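# Rotate the box 180 degrees so its back faces you

## Task

Spin the box a half turn where it sits on the table so that its rear wall ends up facing the viewer, leave it resting flat and near its starting spot, and make sure nothing that was already correct has been undone by the end.

## Robot and tools

Robot: two arms, left_arm and right_arm, each ending in an identical five-finger right hand, so the hands are not mirror images. Scene frame: origin at table-top height midway between the nominal bases, +x out over the table, +y toward the left arm, +z up. Real bases: left_arm at (-0.091, +0.476, 0) m, right_arm at (+0.044, -0.646, 0) m, both nearly unrotated. Each arm reports its hand pose, velocities and target in its own base frame. Fixed cameras and the table use the scene frame.

Hand point: a spot 0.05 m in front of the palm and 0.15 m out from the wrist flange. Its +z runs along the straight fingers, +y points out of the palm, +x goes across the palm away from the thumb. Straight fingers stick 0.06-0.07 m past it along +z, about 0.06 m behind it along -y. A wrist bracket on the little-finger side can collide with things. With fingers level, the wrist can sit up to 0.13 m (palm down) or 0.25 m (palm up) below the point and reach the table first.

Row layout (28 numbers, all in [-1, 1], always both arms): left dx, dy, dz, rx, ry, rz; left little, ring, middle, index, thumb_bend, thumb_turn; left force_limit, speed; then the same 14 for the right arm. Pose numbers are offsets, not poses: measured from that arm's Hand target at the start of the action or move, along that arm's base axes, rotating about the Hand target position. Scale: 1.0 = 0.6 m or 180 degrees; rx, ry, rz form one rotation vector. All six zeros re-requests the current Hand target. Fingers: +1 straight/open, -1 curled. thumb_bend +1 straight, -1 fully bent; thumb_turn +1 beside the palm, -1 opposite the fingers. force_limit maps -1..+1 to about 0..10 N (15 N for thumb motors); speed rises from near zero at -1 to full at +0.48 and above. Hand numbers are absolute targets with no 'no change' value: to keep a hand as is, resend the last eight numbers actually sent for it (before any, use hand_measured plus hand_force_limit and hand_speed). Thumb turned in front, the hand grips things about 0.035-0.065 m thick, handles down to about 0.025 m. For a gentle grip close at speed -0.94 or slower.

execute_actions: actions is a list of actions; each action has 1 to 15 rows, one per 1/30 s step, and a short one holds its final row. Every row in an action counts from the action's starting Hand target. cameras selects images (names: cam_head_left, cam_head_right, cam_high, cam_left_wrist, cam_right_wrist, or ["all"]); an empty actions list returns all images by default.

move: target is one 28-number row or up to 15 rows, offsets all taken from the same starting Hand targets. speed in m/s (0.002 to 3.2, default 0.25; turning up to twice that in rad/s), single or one per target. blend in m rounds corners in a list. stop_force in N (4 to 120) ends an arm's path when it feels that much push along its travel; unreliable for light or loose things and for turning hands; omit it when backing away from a contact. zero (with stop_force) picks whether to rezero first. blocking=false returns early (not with stop_force). Result adds a move: line such as done, off_target, moving, held or fault, plus limits (paced = clipped, held = steps withheld). Paths do not avoid obstacles; avoid passing near an arm's own base.

wait: seconds 0 to 10, arms hold last command. stop: brakes a running move. zoom_image: camera and region [x0, y0, x1, y1] pixels, at most 504 each way, from the newest images. show_instructions: shows reference pages. zero_wrist_force: arm = left_arm or right_arm. finished_scene: scene = this scene's number; irreversible.

Results: end_effector_position (m), end_effector_quat_wxyz, velocities; Hand target (the next offsets' origin; the hand often stops a bit short, so send the remainder as an offset); Joint positions and torques; Wrist force/torque in the hand's own axes, with the peak since last shown; hand_measured, hand_stopped_by (moving, target, force, stalled, fault), hand_load_n (positive = finger pushed open), each in motor order.

Cautions: orientation commands are clipped to 32 degrees from the measured orientation per step. Arms are stiff: aiming even slightly past a firm contact may trigger a fault stop (joint torque limits, or about 150 N external force) lasting 10 s. Motors heat when holding loads or straining; a MOTOR HOT warning precedes an over-temperature brake stop. Keep hands off each other. Do not slam, push hard, drop the box, tip it over, or let anything leave the table. Small disturbances may nudge loose objects.

Each tool is called after "Call:" as name(argument=value, ...) on one line, values as JSON.

Reference images:

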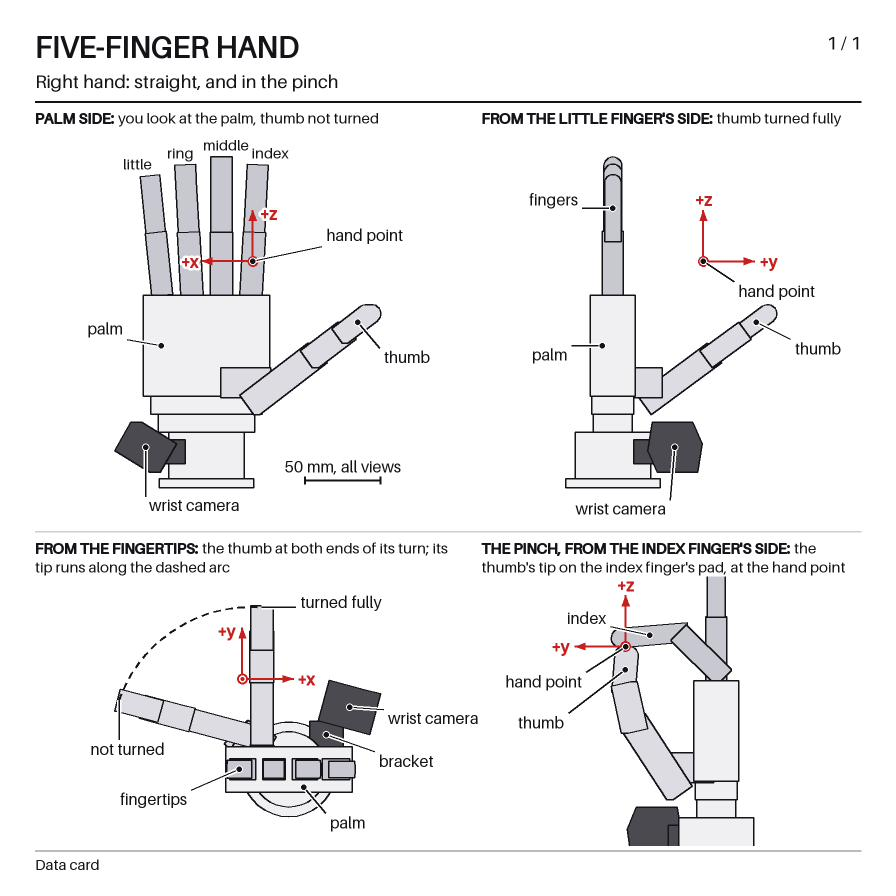

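## Session

Call:
execute_actions(actions=[])

Scene clock: 0.00 s.
left_arm: end_effector_position=(+1.2184, +0.1112, +0.1816) hand_measured=(+1.000, +1.000, +1.000, +1.000, +1.000, +1.000) hand_load_n=(+0.0, +0.0, +0.0, +0.0, +0.0, +0.0) hand_stopped_by=(target, target, target, target, target, target) hand_force_limit=0.00 hand_speed=-0.80 end_effector_quat_wxyz=(+0.159, +0.717, +0.612, +0.294) | right_arm: end_effector_position=(+0.2607, +0.8226, +0.2045) hand_measured=(+1.000, +1.000, +1.000, +1.000, +1.000, +1.000) hand_load_n=(+0.0, +0.0, +0.0, +0.0, +0.0, +0.0) hand_stopped_by=(target, target, target, target, target, target) hand_force_limit=0.00 hand_speed=-0.80 end_effector_quat_wxyz=(-0.014, -0.193, +0.980, +0.038)
Joint positions: left_arm=[-0.056 -0.537 0.641 0.802 1.404 0.159] | right_arm=[1 -0.957 1.336 1.157 1.498 -0.957]
Joint velocities: within noise
Joint torques (N m): no reading
Wrist force (N): no reading
Wrist torque (N m): no reading
Wrist force, peak (N): no reading
Hand target: left_arm +1.2184, +0.1112, +0.1816; +0.159, +0.717, +0.612, +0.294 | right_arm +0.2607, +0.8226, +0.2045; -0.014, -0.193, +0.980, +0.038

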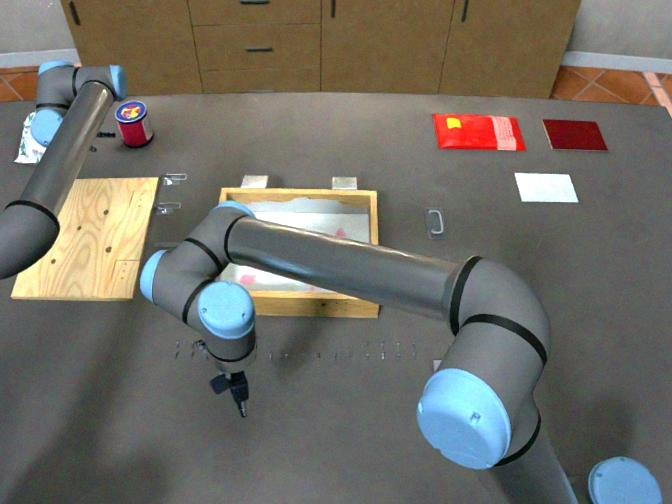

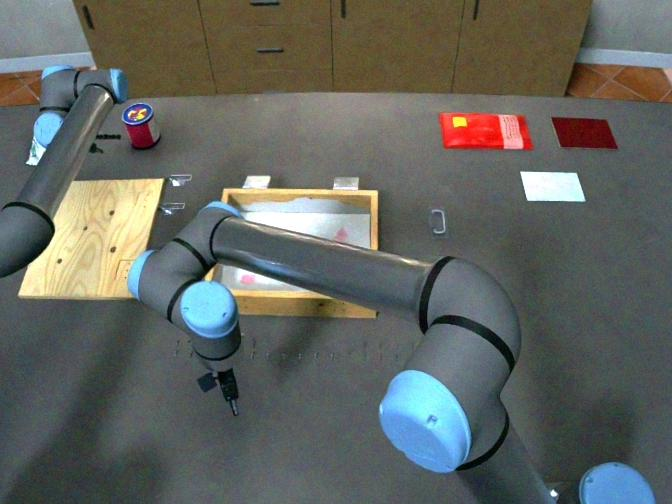

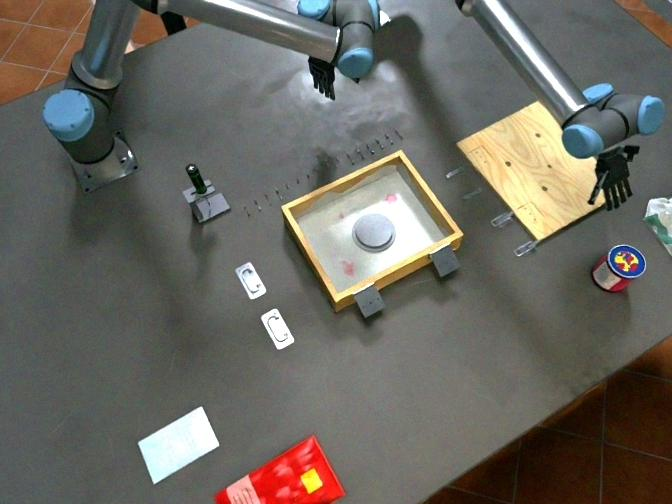

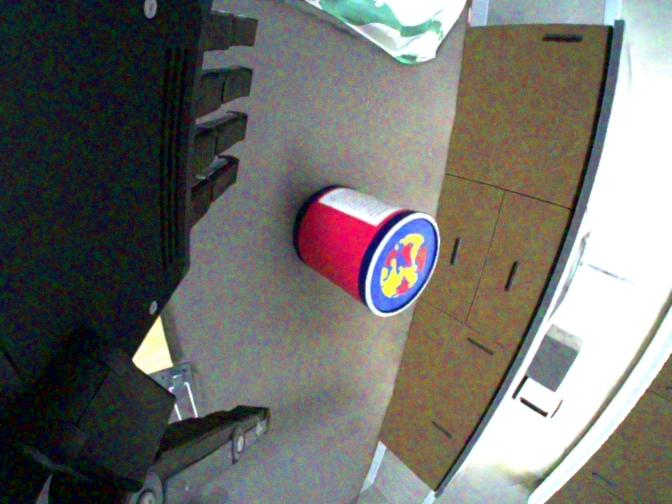

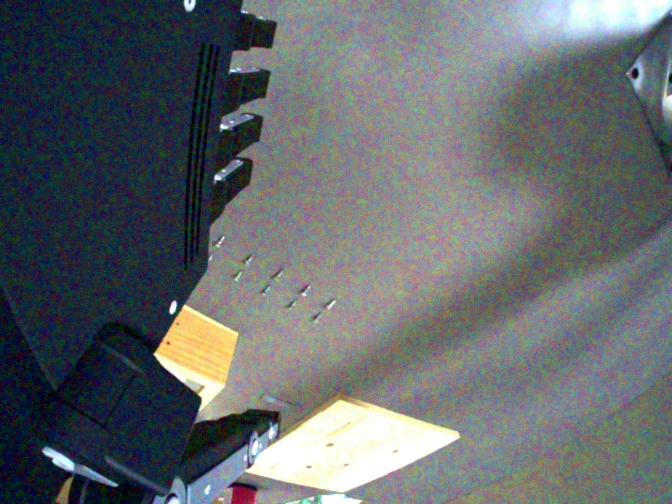

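Call:
move(target=[0,0,0,0,0,0,1,1,1,1,1,1,0,-0.8,0.35,-0.883,0.2,0,0,0,1,1,1,1,1,1,0,-0.8], speed=0.4, cameras=["all"])

Scene clock: 119.73 s.
left_arm: end_effector_position=(+1.2184, +0.1112, +0.1816) hand_measured=(+1.000, +1.000, +1.000, +1.000, +1.000, +1.000) hand_load_n=(+0.0, +0.0, +0.0, +0.0, +0.0, +0.0) hand_stopped_by=(target, target, target, target, target, target) hand_force_limit=0.00 hand_speed=-0.80 end_effector_quat_wxyz=(+0.159, +0.717, +0.612, +0.294) | right_arm: end_effector_position=(+0.4707, +0.2929, +0.3244) hand_measured=(+1.000, +1.000, +1.000, +1.000, +1.000, +1.000) hand_load_n=(+0.0, +0.0, +0.5, +0.0, +0.0, +0.0) hand_stopped_by=(target, target, target, target, target, target) hand_force_limit=0.00 hand_speed=-0.80 end_effector_quat_wxyz=(-0.014, -0.193, +0.980, +0.038)
Joint positions: left_arm=[-0.056 -0.537 0.641 0.802 1.404 0.159] | right_arm=[0.069 -1.446 1.816 1.238 1.499 -1.891]
Joint torques (N m): left_arm=[-2.71 -118.03 -42.31 1.58 -0.4 -0.01] | right_arm=[-8.2 -58.05 -44.01 7.35 -1.97 -2.59]
Wrist force (N): left_arm=[0.3 -0.2 -0.3] | right_arm=[-0.2 0.1 -0.1]
Wrist torque (N m): left_arm=[-0.03 -0.02 0.00] | right_arm=[0.05 0.04 0.30]
Wrist force, peak (N): left_arm=[0.4 0.1 -0.9] | right_arm=[-0.3 -2.2 -0.3]
Hand target: left_arm +1.2184, +0.1112, +0.1816; +0.159, +0.717, +0.612, +0.294 | right_arm +0.4707, +0.2928, +0.3245; -0.014, -0.193, +0.980, +0.038
Off the commanded pose: left_arm 0.000 m, 0 deg | right_arm 0.000 m, 0 deg.
move: done
camera_calibration:
cam_right_wrist: T_world_to_cam=[[-0.615649, 0.78567, 0.0608275, 0.0444402], [0.68617, 0.496522, 0.531636, -0.642171], [0.387488, 0.369039, -0.844786, 0.099075], [0, 0, 0, 1]] pos_world=[0.429608, 0.247374, 0.422395]

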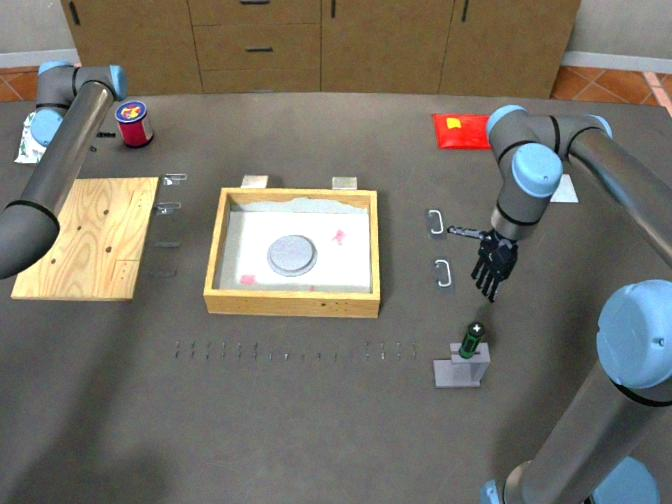

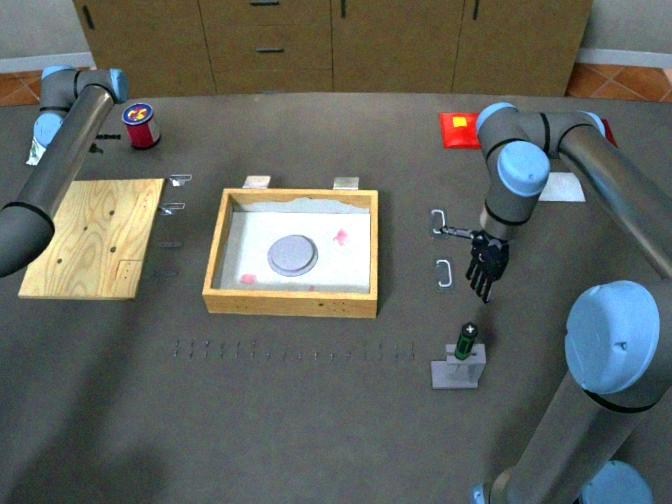

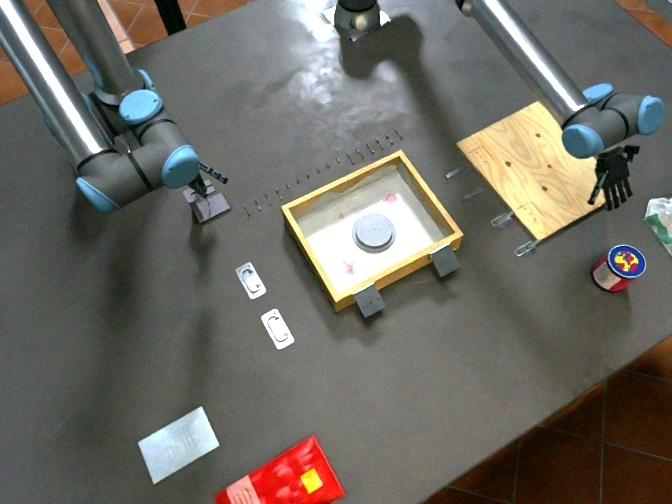

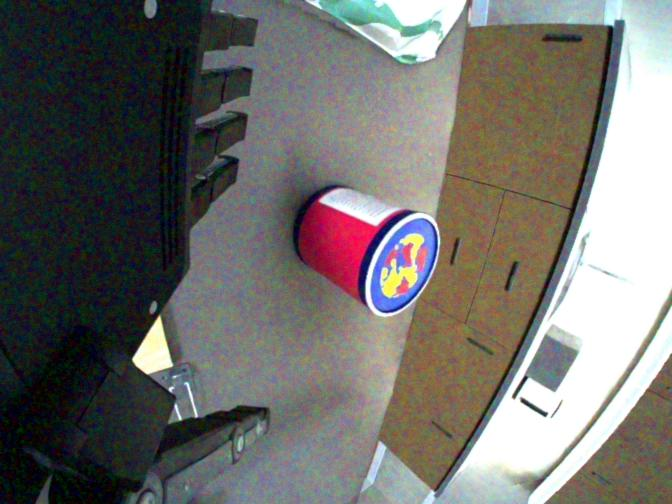

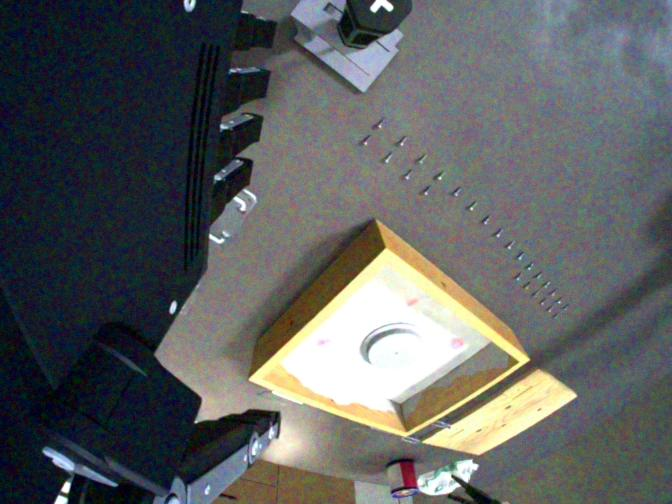

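Call:
zoom_image(camera="cam_head_left", region=[180, 160, 440, 355])

Call:
zoom_image(camera="cam_high", region=[240, 120, 500, 330])

Scaled by 1.938 from the camera's 672x504 image, which has a finer 960x720 frame.

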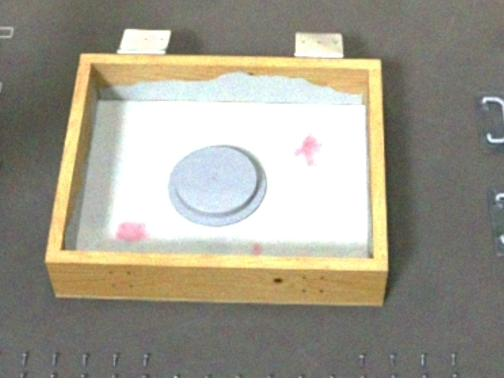

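Scaled by 1.938 from the camera's 672x504 image, which has a finer 960x720 frame.

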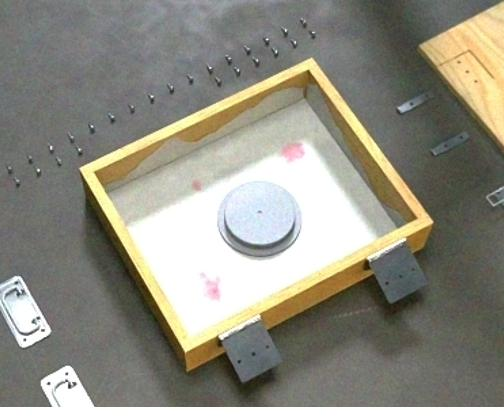

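Call:
zoom_image(camera="cam_head_left", region=[420, 200, 560, 310])

Call:
zoom_image(camera="cam_head_right", region=[160, 160, 420, 370])

Call:
zoom_image(camera="cam_right_wrist", region=[230, 200, 550, 440])

Scaled by 3.600 from the camera's 672x504 image, which has a finer 960x720 frame.

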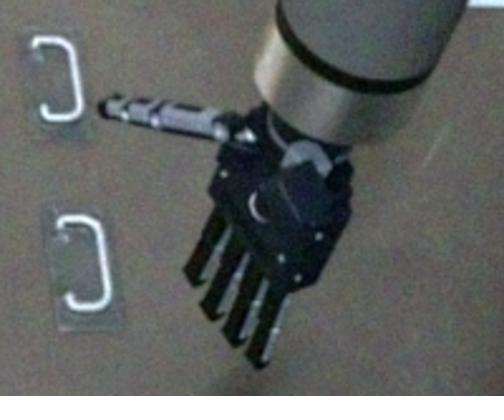

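Scaled by 1.938 from the camera's 672x504 image, which has a finer 960x720 frame.

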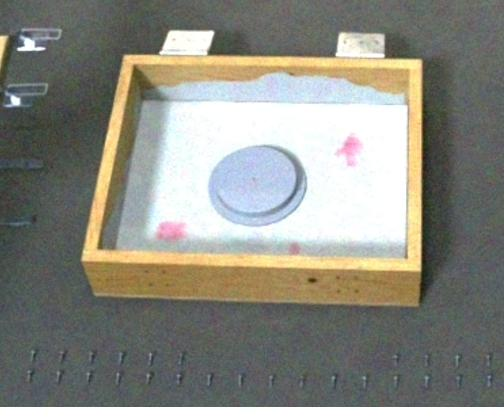

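Scaled by 1.575 from the camera's 672x504 image, which has a finer 960x720 frame.

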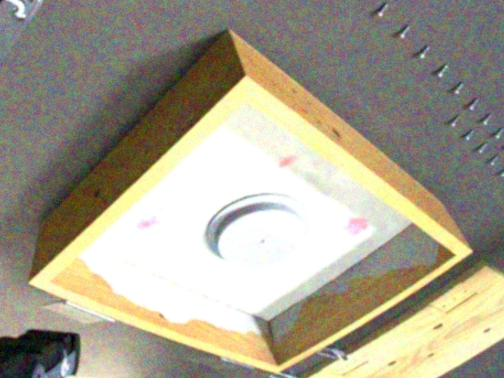

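Call:
move(target=[[-0.2,-0.4,0.13,-0.03,0.105,0.02,1,1,1,1,1,1,0,-0.8,0.2375,-0.055,0,0.0063,-0.017,0.4375,1,1,1,1,1,1,0,-0.8],[-0.28,-0.685,0.13,-0.0589,0.2089,0.0390,1,1,1,1,1,1,0,-0.8,0.475,-0.109,-0.041,0.0125,-0.0339,0.875,1,1,1,1,1,1,0,-0.8]], speed=0.5, blend=0.04)

Scene clock: 409.33 s.
left_arm: end_effector_position=(+1.0502, -0.2998, +0.2595) hand_measured=(+1.000, +1.000, +1.000, +1.000, +1.000, +1.000) hand_load_n=(+0.0, +0.0, +0.0, +0.0, +0.0, +0.0) hand_stopped_by=(target, target, target, target, target, target) hand_force_limit=0.00 hand_speed=-0.80 end_effector_quat_wxyz=(+0.001, +0.717, +0.697, +0.000) | right_arm: end_effector_position=(+0.7557, +0.2274, +0.2999) hand_measured=(+1.000, +1.000, +1.000, +1.000, +1.000, +1.000) hand_load_n=(+0.0, +0.0, +0.0, +0.0, +0.0, +0.0) hand_stopped_by=(target, target, target, target, target, target) hand_force_limit=0.00 hand_speed=-0.80 end_effector_quat_wxyz=(+0.000, +1.000, -0.001, +0.000)
Joint positions: left_arm=[-0.434 -0.347 0.104 1.812 1.57 -0.405] | right_arm=[0.141 -0.91 1.082 1.399 1.57 -4.569]
Joint torques (N m): left_arm=[-19.33 -98.72 -46.25 5.99 2.2 -2.24] | right_arm=[-10.84 -71.04 -46.21 0.52 -1.77 -1.97]
Wrist force (N): left_arm=[0.2 0.3 0.4] | right_arm=[-0.1 -0.1 0.1]
Wrist torque (N m): left_arm=[-0.02 -0.13 0.08] | right_arm=[0.00 0.04 0.30]
Wrist force, peak (N): left_arm=[1.3 -0.3 -0.4] | right_arm=[0.5 0.7 0.1]
Hand target: left_arm +1.0504, -0.2998, +0.2596; +0.000, +0.717, +0.697, +0.000 | right_arm +0.7557, +0.2274, +0.2999; +0.000, +1.000, -0.001, +0.000
Off the commanded pose: left_arm 0.000 m, 0 deg | right_arm 0.000 m, 0 deg.
move: done

Call:
move(target=[[-0.0885,-0.396,-0.016,0,0,0,1,1,1,1,1,1,0,-0.8,0,0,0,0,0,0,1,1,1,1,1,1,0,-0.8],[-0.0885,-0.396,-0.216,0,0,0,1,1,1,1,1,1,0,-0.8,0,0,0,0,0,0,1,1,1,1,1,1,0,-0.8]], speed=[0.4,0.2], blend=0.02, cameras=["cam_head_left","cam_head_right","cam_high","cam_left_wrist"])

Scene clock: 433.80 s.
left_arm: end_effector_position=(+0.9958, -0.5366, +0.1299) hand_measured=(+1.000, +1.000, +1.000, +1.000, +1.000, +1.000) hand_load_n=(+0.0, +0.0, +0.0, +0.0, -0.5, +0.0) hand_stopped_by=(target, target, target, target, target, target) hand_force_limit=0.00 hand_speed=-0.80 end_effector_quat_wxyz=(+0.009, +0.717, +0.697, +0.003) | right_arm: end_effector_position=(+0.7557, +0.2274, +0.2999) hand_measured=(+1.000, +1.000, +1.000, +1.000, +1.000, +1.000) hand_load_n=(+0.0, +0.0, +0.0, +0.0, +0.0, +0.5) hand_stopped_by=(target, target, target, target, target, target) hand_force_limit=0.00 hand_speed=-0.80 end_effector_quat_wxyz=(+0.000, +1.000, -0.001, +0.000)
Joint positions: left_arm=[-0.659 -0.201 0.035 1.719 1.567 -0.63] | right_arm=[0.141 -0.91 1.082 1.399 1.57 -4.569]
Joint torques (N m): left_arm=[14.28 -102.42 -46.18 1.37 2.11 2.15] | right_arm=[-9.87 -71.28 -45.1 0.33 -1.76 -1.79]
Wrist force (N): left_arm=[0.5 -0.3 -0.4] | right_arm=[0.1 0.1 0.1]
Wrist torque (N m): left_arm=[-0.16 -0.18 -0.11] | right_arm=[0.03 0.00 0.33]
Wrist force, peak (N): left_arm=[2.3 0.8 -0.3] | right_arm=[-0.2 -0.5 0.3]
Hand target: left_arm +0.9973, -0.5374, +0.1300; +0.000, +0.717, +0.697, +0.000 | right_arm +0.7557, +0.2274, +0.2999; +0.000, +1.000, -0.001, +0.000
Off the commanded pose: left_arm 0.002 m, 1 deg | right_arm 0.000 m, 0 deg.
elbow stopped short (left arm): the move would have taken joint 3 (elbow) straighter than the controller allows.
move: done
camera_calibration:
cam_left_wrist: T_world_to_cam=[[0.973099, 0.230351, 0.00403694, -0.846222], [0.190689, -0.815135, 0.546985, -0.696591], [0.129289, -0.531501, -0.837132, -0.187071], [0, 0, 0, 1]] pos_world=[0.980476, -0.472316, 0.227838]
Images, in order (width x height): cam_head_left 672x504, cam_head_right 672x504, cam_high 672x504, cam_left_wrist 672x504.

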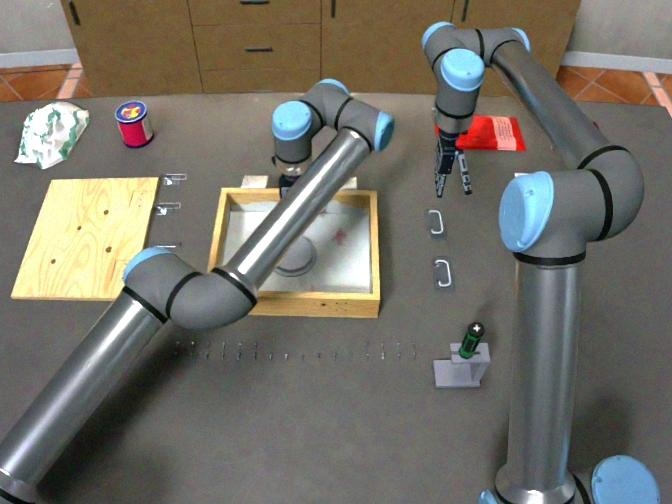

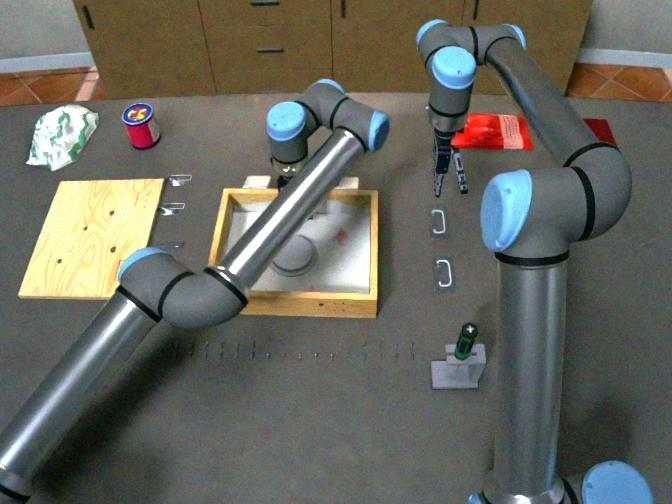

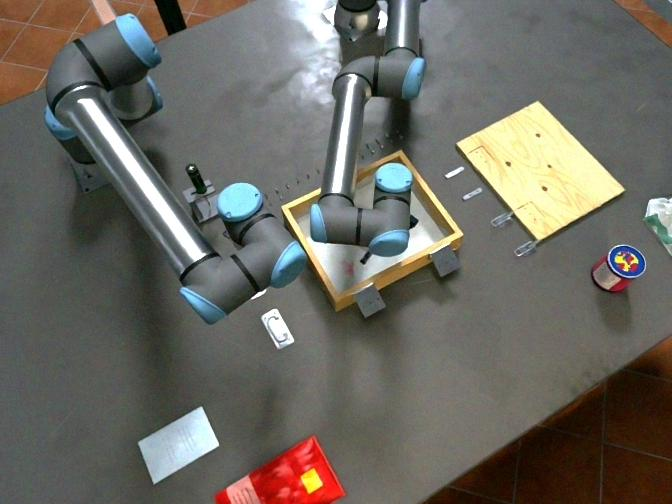

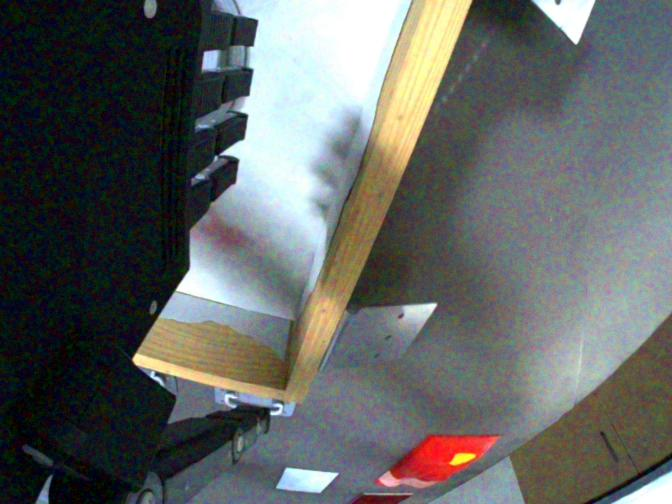

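Call:
move(target=[[0,0,0.2,0,0,0,1,1,1,1,1,1,0,-0.8,0,0,0,0,0,0,1,1,1,1,1,1,0,-0.8],[-0.5363,0.016,0.2,0,0,0,1,1,1,1,1,1,0,-0.8,0,0,0,0,0,0,1,1,1,1,1,1,0,-0.8],[-0.5363,0.016,-0.065,0,0,0,1,1,1,1,1,1,0,-0.8,0,0,0,0,0,0,1,1,1,1,1,1,0,-0.8]], speed=[0.3,0.5,0.25], blend=[0.04,0.03,0], cameras=["cam_head_left","cam_high","cam_left_wrist"])

Scene clock: 471.23 s.
left_arm: end_effector_position=(+0.6754, -0.5278, +0.0911) hand_measured=(+1.000, +1.000, +1.000, +1.000, +1.000, +1.000) hand_load_n=(+0.0, +0.0, +0.0, +0.0, +0.0, +0.0) hand_stopped_by=(target, target, target, target, target, target) hand_force_limit=0.00 hand_speed=-0.80 end_effector_quat_wxyz=(+0.000, +0.717, +0.697, +0.000) | right_arm: end_effector_position=(+0.7557, +0.2274, +0.2999) hand_measured=(+1.000, +1.000, +1.000, +1.000, +1.000, +1.000) hand_load_n=(+0.0, +0.0, +0.0, +0.0, +0.0, +0.0) hand_stopped_by=(target, target, target, target, target, target) hand_force_limit=0.00 hand_speed=-0.80 end_effector_quat_wxyz=(+0.000, +1.000, -0.001, +0.000)
Joint positions: left_arm=[-0.899 -0.865 1.394 1.041 1.57 -0.87] | right_arm=[0.141 -0.91 1.082 1.399 1.57 -4.569]
Joint torques (N m): left_arm=[-11.38 -69.56 -26.24 1.76 -3.15 -0.79] | right_arm=[-11.08 -72.32 -44.84 0.85 -1.72 -1.94]
Wrist force (N): left_arm=[-0.3 -0.2 -0.3] | right_arm=[-0.1 -0.1 -0.1]
Wrist torque (N m): left_arm=[-0.09 -0.03 -0.05] | right_arm=[0.02 0.05 0.31]
Wrist force, peak (N): left_arm=[0.4 -2.8 -1.2] | right_arm=[0.0 0.0 0.6]
Hand target: left_arm +0.6755, -0.5278, +0.0910; +0.000, +0.717, +0.697, +0.000 | right_arm +0.7557, +0.2274, +0.2999; +0.000, +1.000, -0.001, +0.000
Off the commanded pose: left_arm 0.000 m, 0 deg | right_arm 0.000 m, 0 deg.
elbow stopped short (left arm): the move would have taken joint 3 (elbow) straighter than the controller allows.
move: done
camera_calibration:
cam_left_wrist: T_world_to_cam=[[0.973068, 0.230322, -0.00948833, -0.535092], [0.199247, -0.819654, 0.537092, -0.614454], [0.115927, -0.524517, -0.843471, -0.160187], [0, 0, 0, 1]] pos_world=[0.661679, -0.464417, 0.189828]
Images, in order (width x height): cam_head_left 672x504, cam_high 672x504, cam_left_wrist 672x504.

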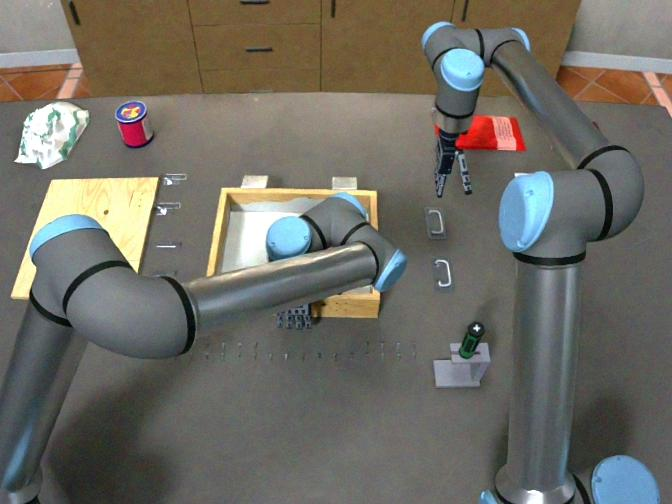

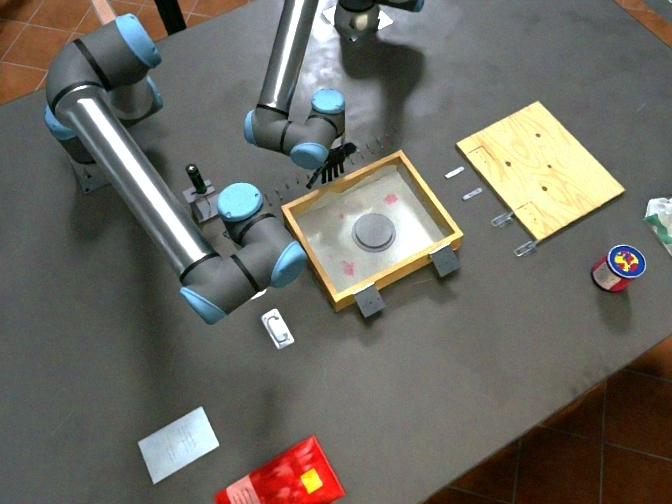

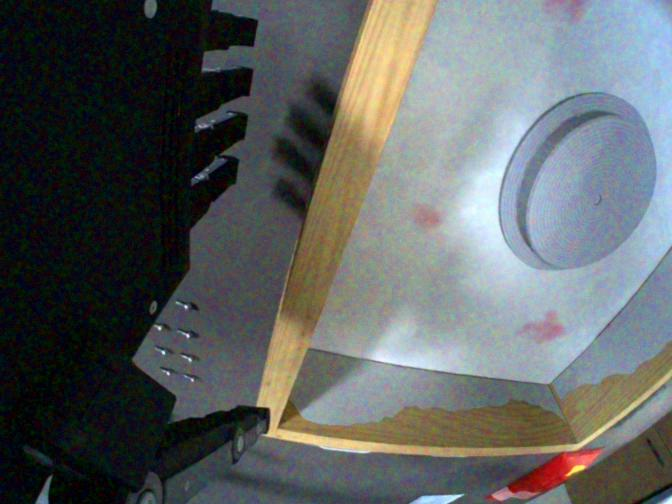

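Call:
move(target=[0.0917,-0.0028,0,0,0,0,1,1,1,1,1,1,0,-0.8,0,0,0,0,0,0,1,1,1,1,1,1,0,-0.8], speed=0.08, stop_force=60, cameras=["cam_head_left","cam_high","cam_left_wrist"])

Scene clock: 481.57 s.
left_arm: end_effector_position=(+0.7305, -0.5295, +0.0910) hand_measured=(+1.000, +1.000, +1.000, +1.000, +1.000, +1.000) hand_load_n=(+0.0, +0.0, +0.0, +0.5, +0.0, +0.5) hand_stopped_by=(target, target, target, target, target, target) hand_force_limit=0.00 hand_speed=-0.80 end_effector_quat_wxyz=(+0.000, +0.717, +0.697, +0.000) | right_arm: end_effector_position=(+0.7557, +0.2274, +0.2999) hand_measured=(+1.000, +1.000, +1.000, +1.000, +1.000, +1.000) hand_load_n=(+0.0, +0.0, +0.0, +0.0, +0.0, +0.0) hand_stopped_by=(target, target, target, target, target, target) hand_force_limit=0.00 hand_speed=-0.80 end_effector_quat_wxyz=(+0.000, +1.000, -0.001, +0.000)
Joint positions: left_arm=[-0.848 -0.798 1.272 1.096 1.57 -0.818] | right_arm=[0.141 -0.91 1.082 1.399 1.57 -4.569]
Joint torques (N m): left_arm=[18.35 -75.99 -46.81 4.72 0.82 1.56] | right_arm=[-11.12 -73.62 -43.2 0.59 -1.88 -1.85]
Wrist force (N): left_arm=[-1.2 -5.9 1.0] | right_arm=[-0.1 -0.2 0.1]
Wrist torque (N m): left_arm=[-0.04 0.00 -0.23] | right_arm=[-0.01 0.03 0.30]
Wrist force, peak (N): left_arm=[-1.7 -7.8 -1.7] | right_arm=[-0.6 -0.1 0.1]
Hand target: left_arm +0.7305, -0.5295, +0.0910; +0.000, +0.717, +0.697, +0.000 | right_arm +0.7557, +0.2274, +0.2999; +0.000, +1.000, -0.001, +0.000
Off the commanded pose: left_arm 0.000 m, 0 deg | right_arm 0.000 m, 0 deg.
move: done
camera_calibration:
cam_left_wrist: T_world_to_cam=[[0.973068, 0.230322, -0.00948833, -0.588341], [0.199247, -0.819654, 0.537092, -0.62669], [0.115927, -0.524517, -0.843471, -0.167498], [0, 0, 0, 1]] pos_world=[0.716779, -0.466017, 0.189728]
Images, in order (width x height): cam_head_left 672x504, cam_high 672x504, cam_left_wrist 672x504.

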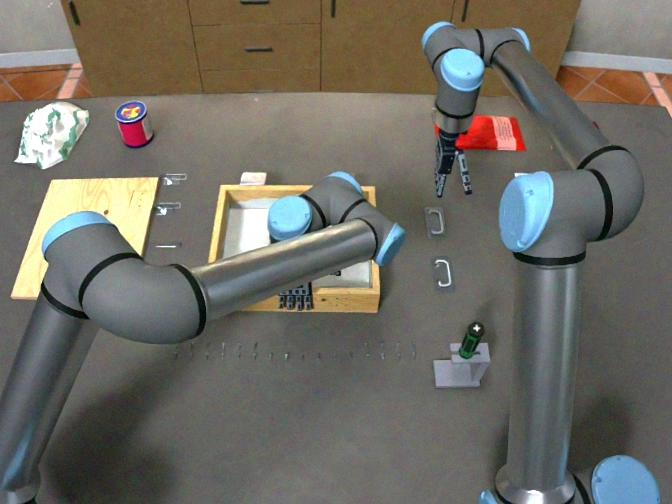

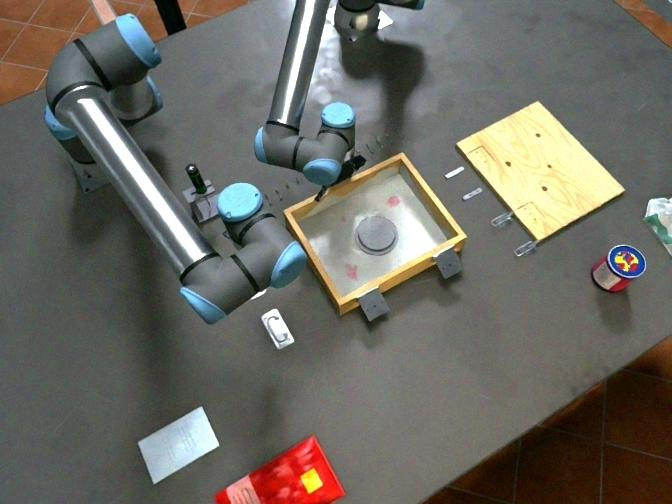

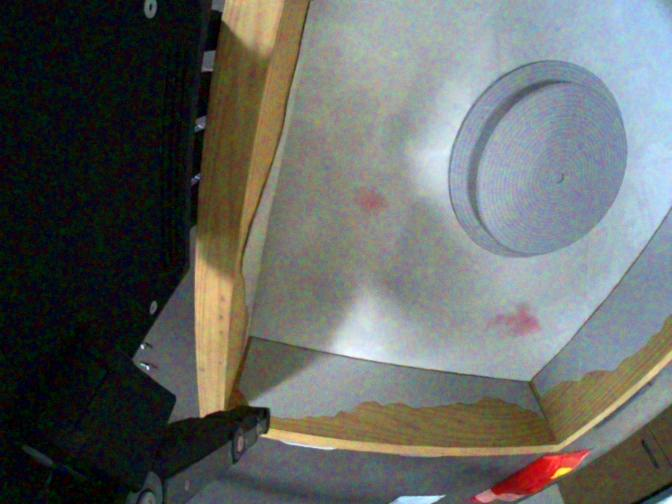

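Call:
zoom_image(camera="cam_head_left", region=[180, 160, 440, 355])

Scaled by 1.938 from the camera's 672x504 image, which has a finer 960x720 frame.

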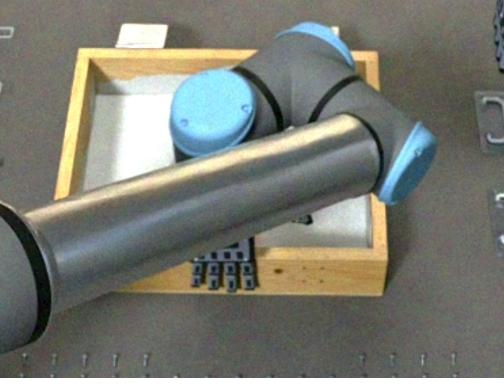

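Call:
move(target=[[-0.05,0,0,0,0,0,1,1,1,1,1,1,0,-0.8,0,0,0,0,0,0,1,1,1,1,1,1,0,-0.8],[-0.05,0,0.283,0,0,0,1,1,1,1,1,1,0,-0.8,0,0,0,0,0,0,1,1,1,1,1,1,0,-0.8],[0.1075,0.4225,0.283,0,0,0.5,1,1,1,1,1,1,0,-0.8,0.0523,0.3403,-0.067,0,0,0,1,1,1,1,1,1,0,-0.8],[0.1075,0.4225,0.0067,0,0,0.5,1,1,1,1,1,1,0,-0.8,0.0523,0.3403,-0.3417,0,0,0,1,1,1,1,1,1,0,-0.8]], speed=[0.1,0.3,0.4,0.2], blend=[0.01,0.03,0.02,0], cameras=["all"])

Scene clock: 518.13 s.
left_arm: end_effector_position=(+0.7950, -0.2760, +0.0951) hand_measured=(+1.000, +1.000, +1.000, +1.000, +1.000, +1.000) hand_load_n=(+0.0, +0.0, +0.0, +0.0, +0.0, +0.0) hand_stopped_by=(target, target, target, target, target, target) hand_force_limit=0.00 hand_speed=-0.80 end_effector_quat_wxyz=(+0.000, +0.015, +1.000, +0.000) | right_arm: end_effector_position=(+0.7871, +0.4316, +0.0950) hand_measured=(+1.000, +1.000, +1.000, +1.000, +1.000, +1.000) hand_load_n=(+0.0, +0.0, +0.0, +0.0, +0.0, +0.0) hand_stopped_by=(target, target, target, target, target, target) hand_force_limit=0.00 hand_speed=-0.80 end_effector_quat_wxyz=(+0.000, +1.000, -0.001, +0.000)
Joint positions: left_arm=[-0.625 -0.804 1.275 1.1 1.57 -2.167] | right_arm=[0.358 -0.59 0.872 1.288 1.571 -4.352]
Joint torques (N m): left_arm=[16.55 -75.05 -26.68 2.35 -2.95 1.37] | right_arm=[13.77 -86.95 -25.14 0.79 -0.78 -0.56]
Wrist force (N): left_arm=[-0.6 0.4 0.1] | right_arm=[-0.2 0.4 0.3]
Wrist torque (N m): left_arm=[-0.07 0.02 -0.08] | right_arm=[0.04 0.02 -0.02]
Wrist force, peak (N): left_arm=[-1.1 -6.5 1.3] | right_arm=[-0.5 0.6 1.6]
Hand target: left_arm +0.7950, -0.2760, +0.0950; +0.000, +0.015, +1.000, +0.000 | right_arm +0.7871, +0.4316, +0.0948; +0.000, +1.000, -0.001, +0.000
Off the commanded pose: left_arm 0.000 m, 0 deg | right_arm 0.000 m, 0 deg.
move: done
camera_calibration:
cam_left_wrist: T_world_to_cam=[[-0.230402, 0.973049, -0.00954016, 0.452305], [0.819632, 0.199342, 0.537091, -0.645925], [0.524517, 0.115928, -0.843471, -0.186618], [0, 0, 0, 1]] pos_world=[0.731517, -0.289721, 0.193828]
cam_right_wrist: T_world_to_cam=[[0.270322, -0.962573, -0.019464, 0.208957], [-0.816848, -0.240004, 0.524555, 0.695369], [-0.509594, -0.125899, -0.851154, 0.651678], [0, 0, 0, 1]] pos_world=[0.843616, 0.450074, 0.193986]

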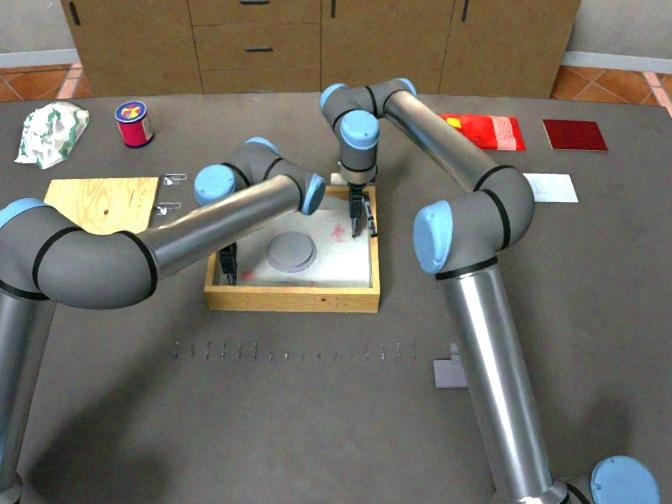

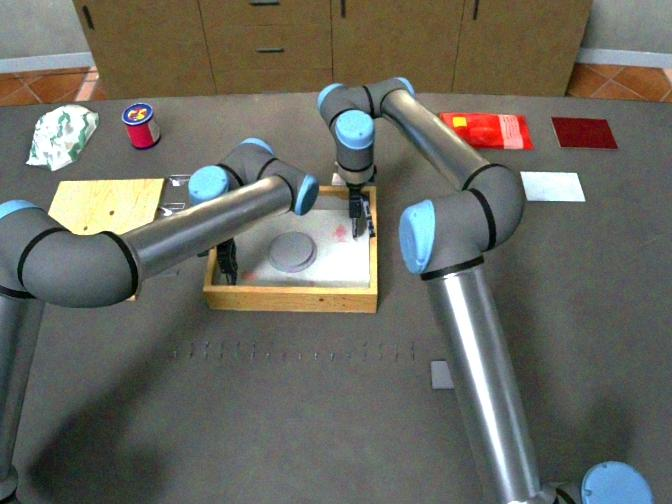

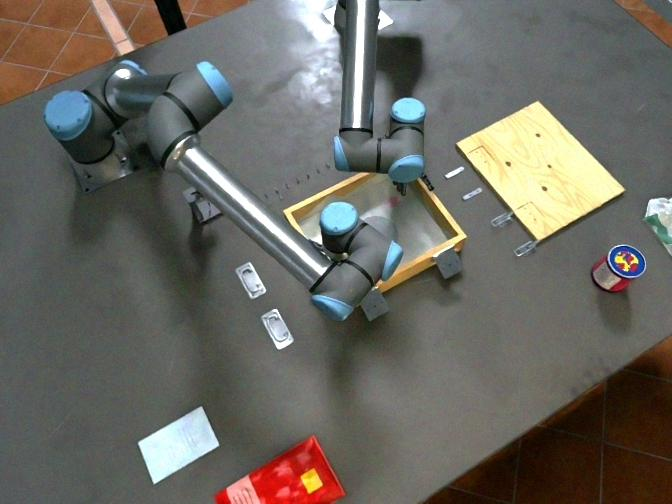

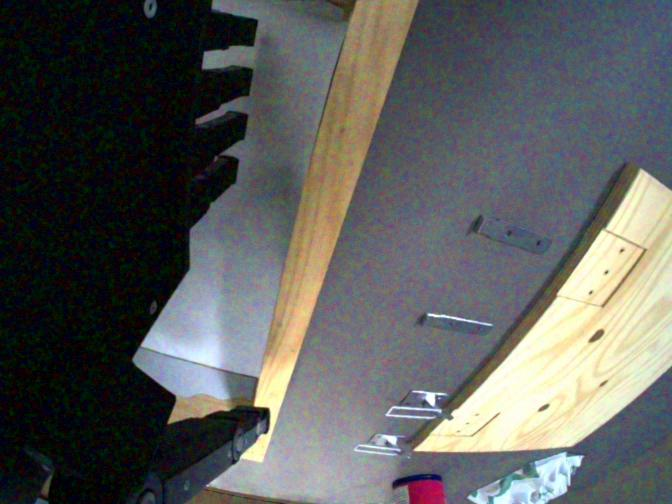

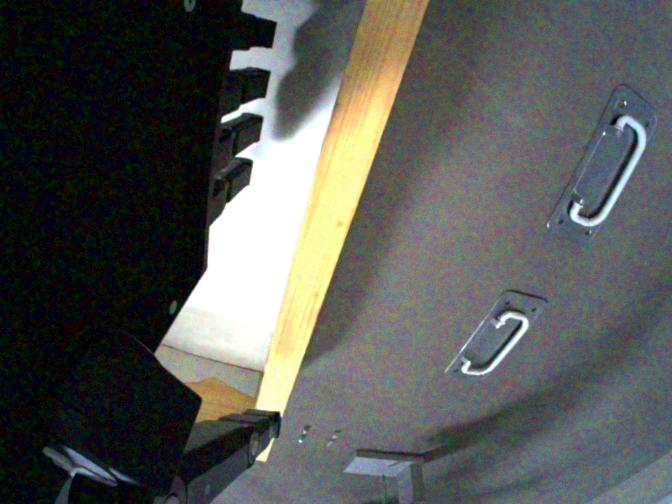

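Call:
zoom_image(camera="cam_left_wrist", region=[180, 0, 440, 200])

Call:
zoom_image(camera="cam_head_right", region=[170, 150, 420, 350])

Scaled by 1.938 from the camera's 672x504 image, which has a finer 960x720 frame.

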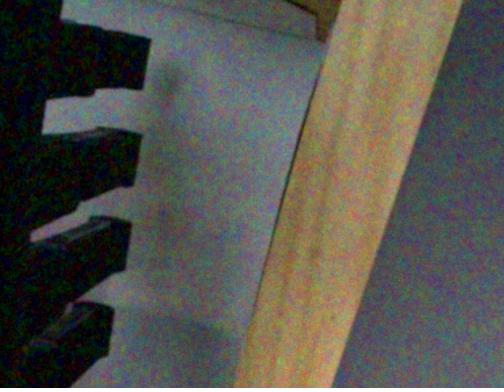

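Scaled by 2.016 from the camera's 672x504 image, which has a finer 960x720 frame.

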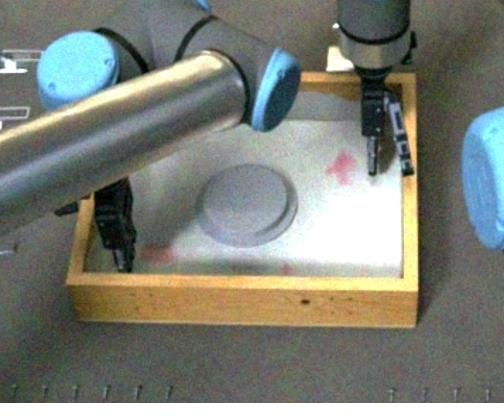

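Call:
move(target=[[-0.0098,0.0637,0,0,0,0,1,1,1,1,1,1,0,-0.8,-0.0117,-0.0433,0,0,0,0,1,1,1,1,1,1,0,-0.8],[0.1185,0.0712,0,0,0,-0.0889,1,1,1,1,1,1,0,-0.8,-0.123,-0.0547,0,0,0,-0.0889,1,1,1,1,1,1,0,-0.8],[0.2443,0.0452,0,0,0,-0.1778,1,1,1,1,1,1,0,-0.8,-0.2328,-0.0325,0,0,0,-0.1778,1,1,1,1,1,1,0,-0.8],[0.3502,-0.0118,0,0,0,-0.2667,1,1,1,1,1,1,0,-0.8,-0.3402,0.0213,0,0,0,-0.2667,1,1,1,1,1,1,0,-0.8],[0.4407,-0.1018,0,0,0,-0.3611,1,1,1,1,1,1,0,-0.8,-0.4333,0.1085,0,0,0,-0.3611,1,1,1,1,1,1,0,-0.8]], speed=[0.08,0.13,0.13,0.13,0.13], blend=[0.01,0.02,0.02,0.02,0], cameras=["all"])

Scene clock: 569.03 s.
left_arm: end_effector_position=(+1.0594, -0.3371, +0.0950) hand_measured=(+1.000, +1.000, +1.000, +1.000, +1.000, +1.000) hand_load_n=(+0.0, +0.0, +0.0, +0.0, -0.5, +0.0) hand_stopped_by=(target, target, target, target, target, target) hand_force_limit=0.00 hand_speed=-0.80 end_effector_quat_wxyz=(+0.000, +0.550, +0.835, +0.000) | right_arm: end_effector_position=(+0.5271, +0.4967, +0.0948) hand_measured=(+1.000, +1.000, +1.000, +1.000, +1.000, +1.000) hand_load_n=(+0.0, +0.0, +0.0, +0.0, +0.0, +0.0) hand_stopped_by=(target, target, target, target, target, target) hand_force_limit=0.00 hand_speed=-0.80 end_effector_quat_wxyz=(+0.000, +0.843, -0.538, +0.000)
Joint positions: left_arm=[-0.491 -0.328 0.357 1.542 1.57 -0.898] | right_arm=[0.466 -0.893 1.438 1.026 1.571 -3.109]
Joint torques (N m): left_arm=[23.32 -102.81 -50.44 5.08 -0.95 2.42] | right_arm=[12.01 -95.39 -15.74 2.57 2.98 2.68]
Wrist force (N): left_arm=[-3.7 -9.8 3.3] | right_arm=[-4.6 -6.1 0.8]
Wrist torque (N m): left_arm=[-0.10 -0.40 -1.02] | right_arm=[0.30 0.03 -0.75]
Wrist force, peak (N): left_arm=[-13.1 -25.3 -0.7] | right_arm=[-13.7 -26.9 1.1]
Hand target: left_arm +1.0594, -0.3371, +0.0950; +0.000, +0.550, +0.835, +0.000 | right_arm +0.5271, +0.4967, +0.0948; +0.000, +0.843, -0.539, +0.000
Off the commanded pose: left_arm 0.000 m, 0 deg | right_arm 0.000 m, 0 deg.
move: done
camera_calibration:
cam_left_wrist: T_world_to_cam=[[0.784598, 0.619931, -0.00954329, -0.621598], [0.526946, -0.658646, 0.537134, -0.829602], [0.3267, -0.426463, -0.843443, -0.2916], [0, 0, 0, 1]] pos_world=[1.02013, -0.285422, 0.193728]
cam_right_wrist: T_world_to_cam=[[-0.75808, -0.651868, -0.0195412, 0.72968], [-0.562805, 0.63878, 0.524605, -0.071729], [-0.329491, 0.40869, -0.851122, 0.166837], [0, 0, 0, 1]] pos_world=[0.567758, 0.45329, 0.193886]

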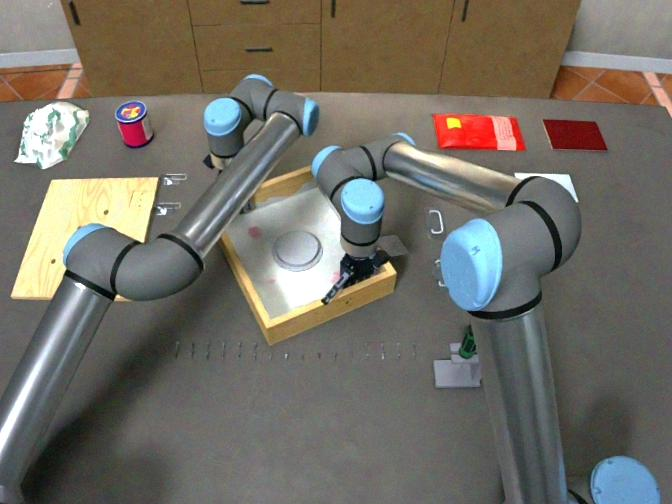

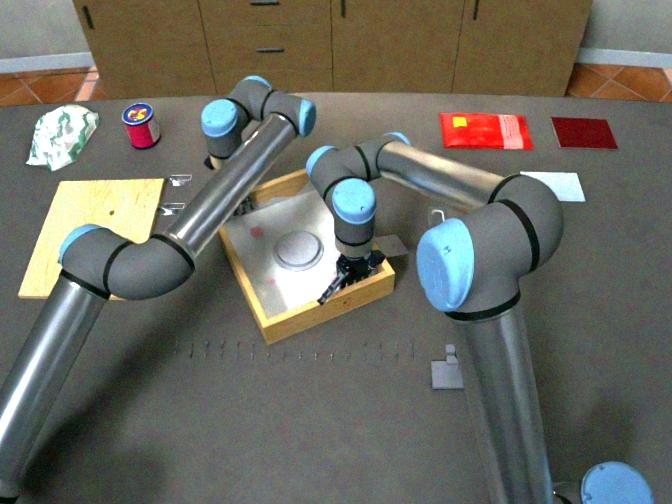

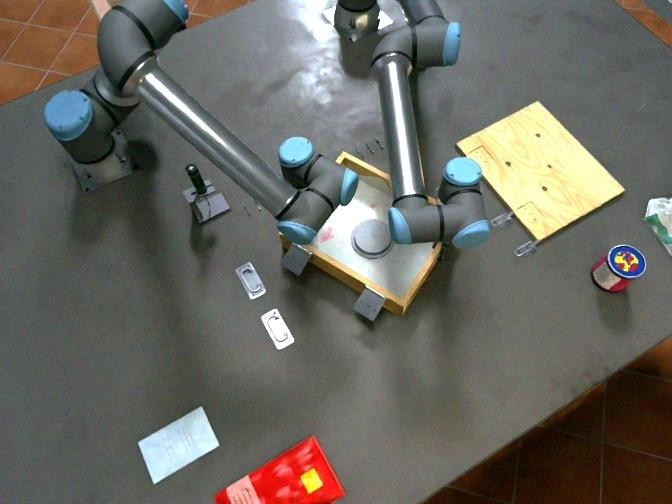

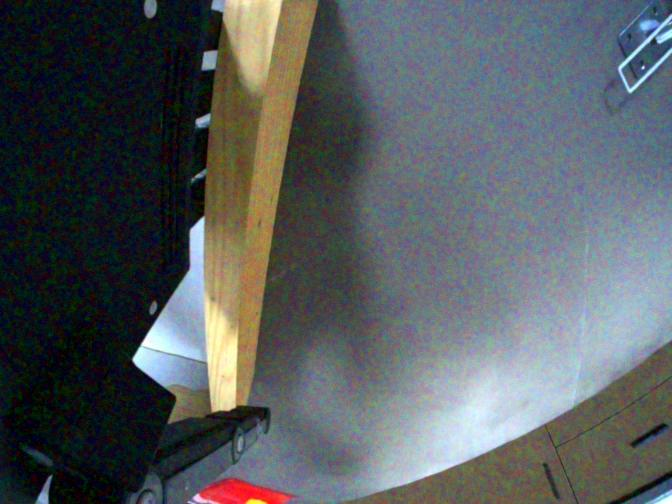

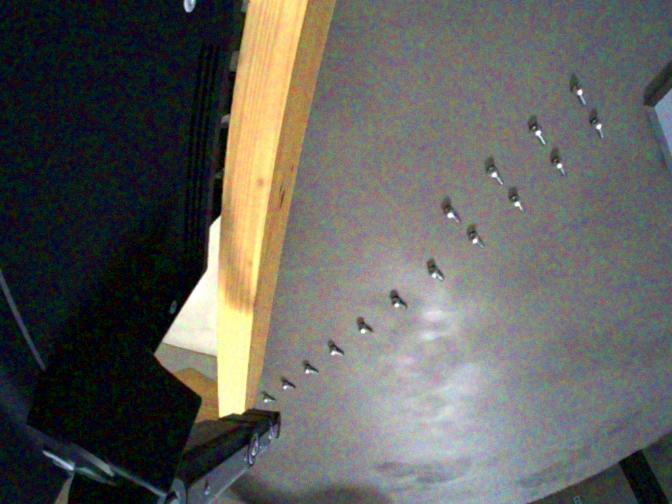

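Call:
zoom_image(camera="cam_head_left", region=[170, 150, 430, 380])

Call:
zoom_image(camera="cam_high", region=[230, 120, 480, 330])

Scaled by 1.938 from the camera's 672x504 image, which has a finer 960x720 frame.

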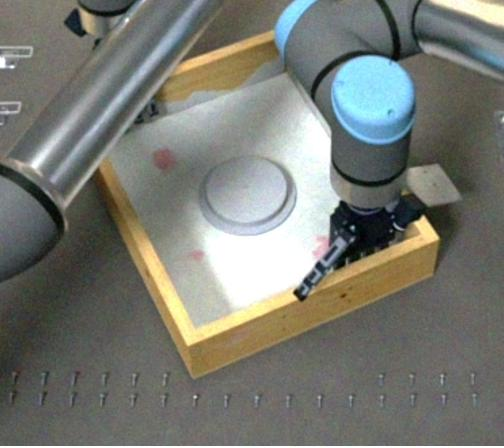

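Scaled by 2.016 from the camera's 672x504 image, which has a finer 960x720 frame.

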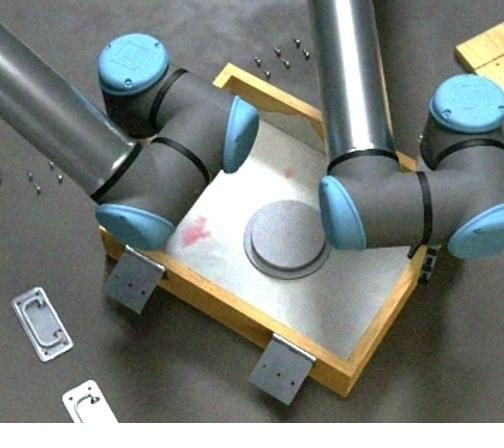

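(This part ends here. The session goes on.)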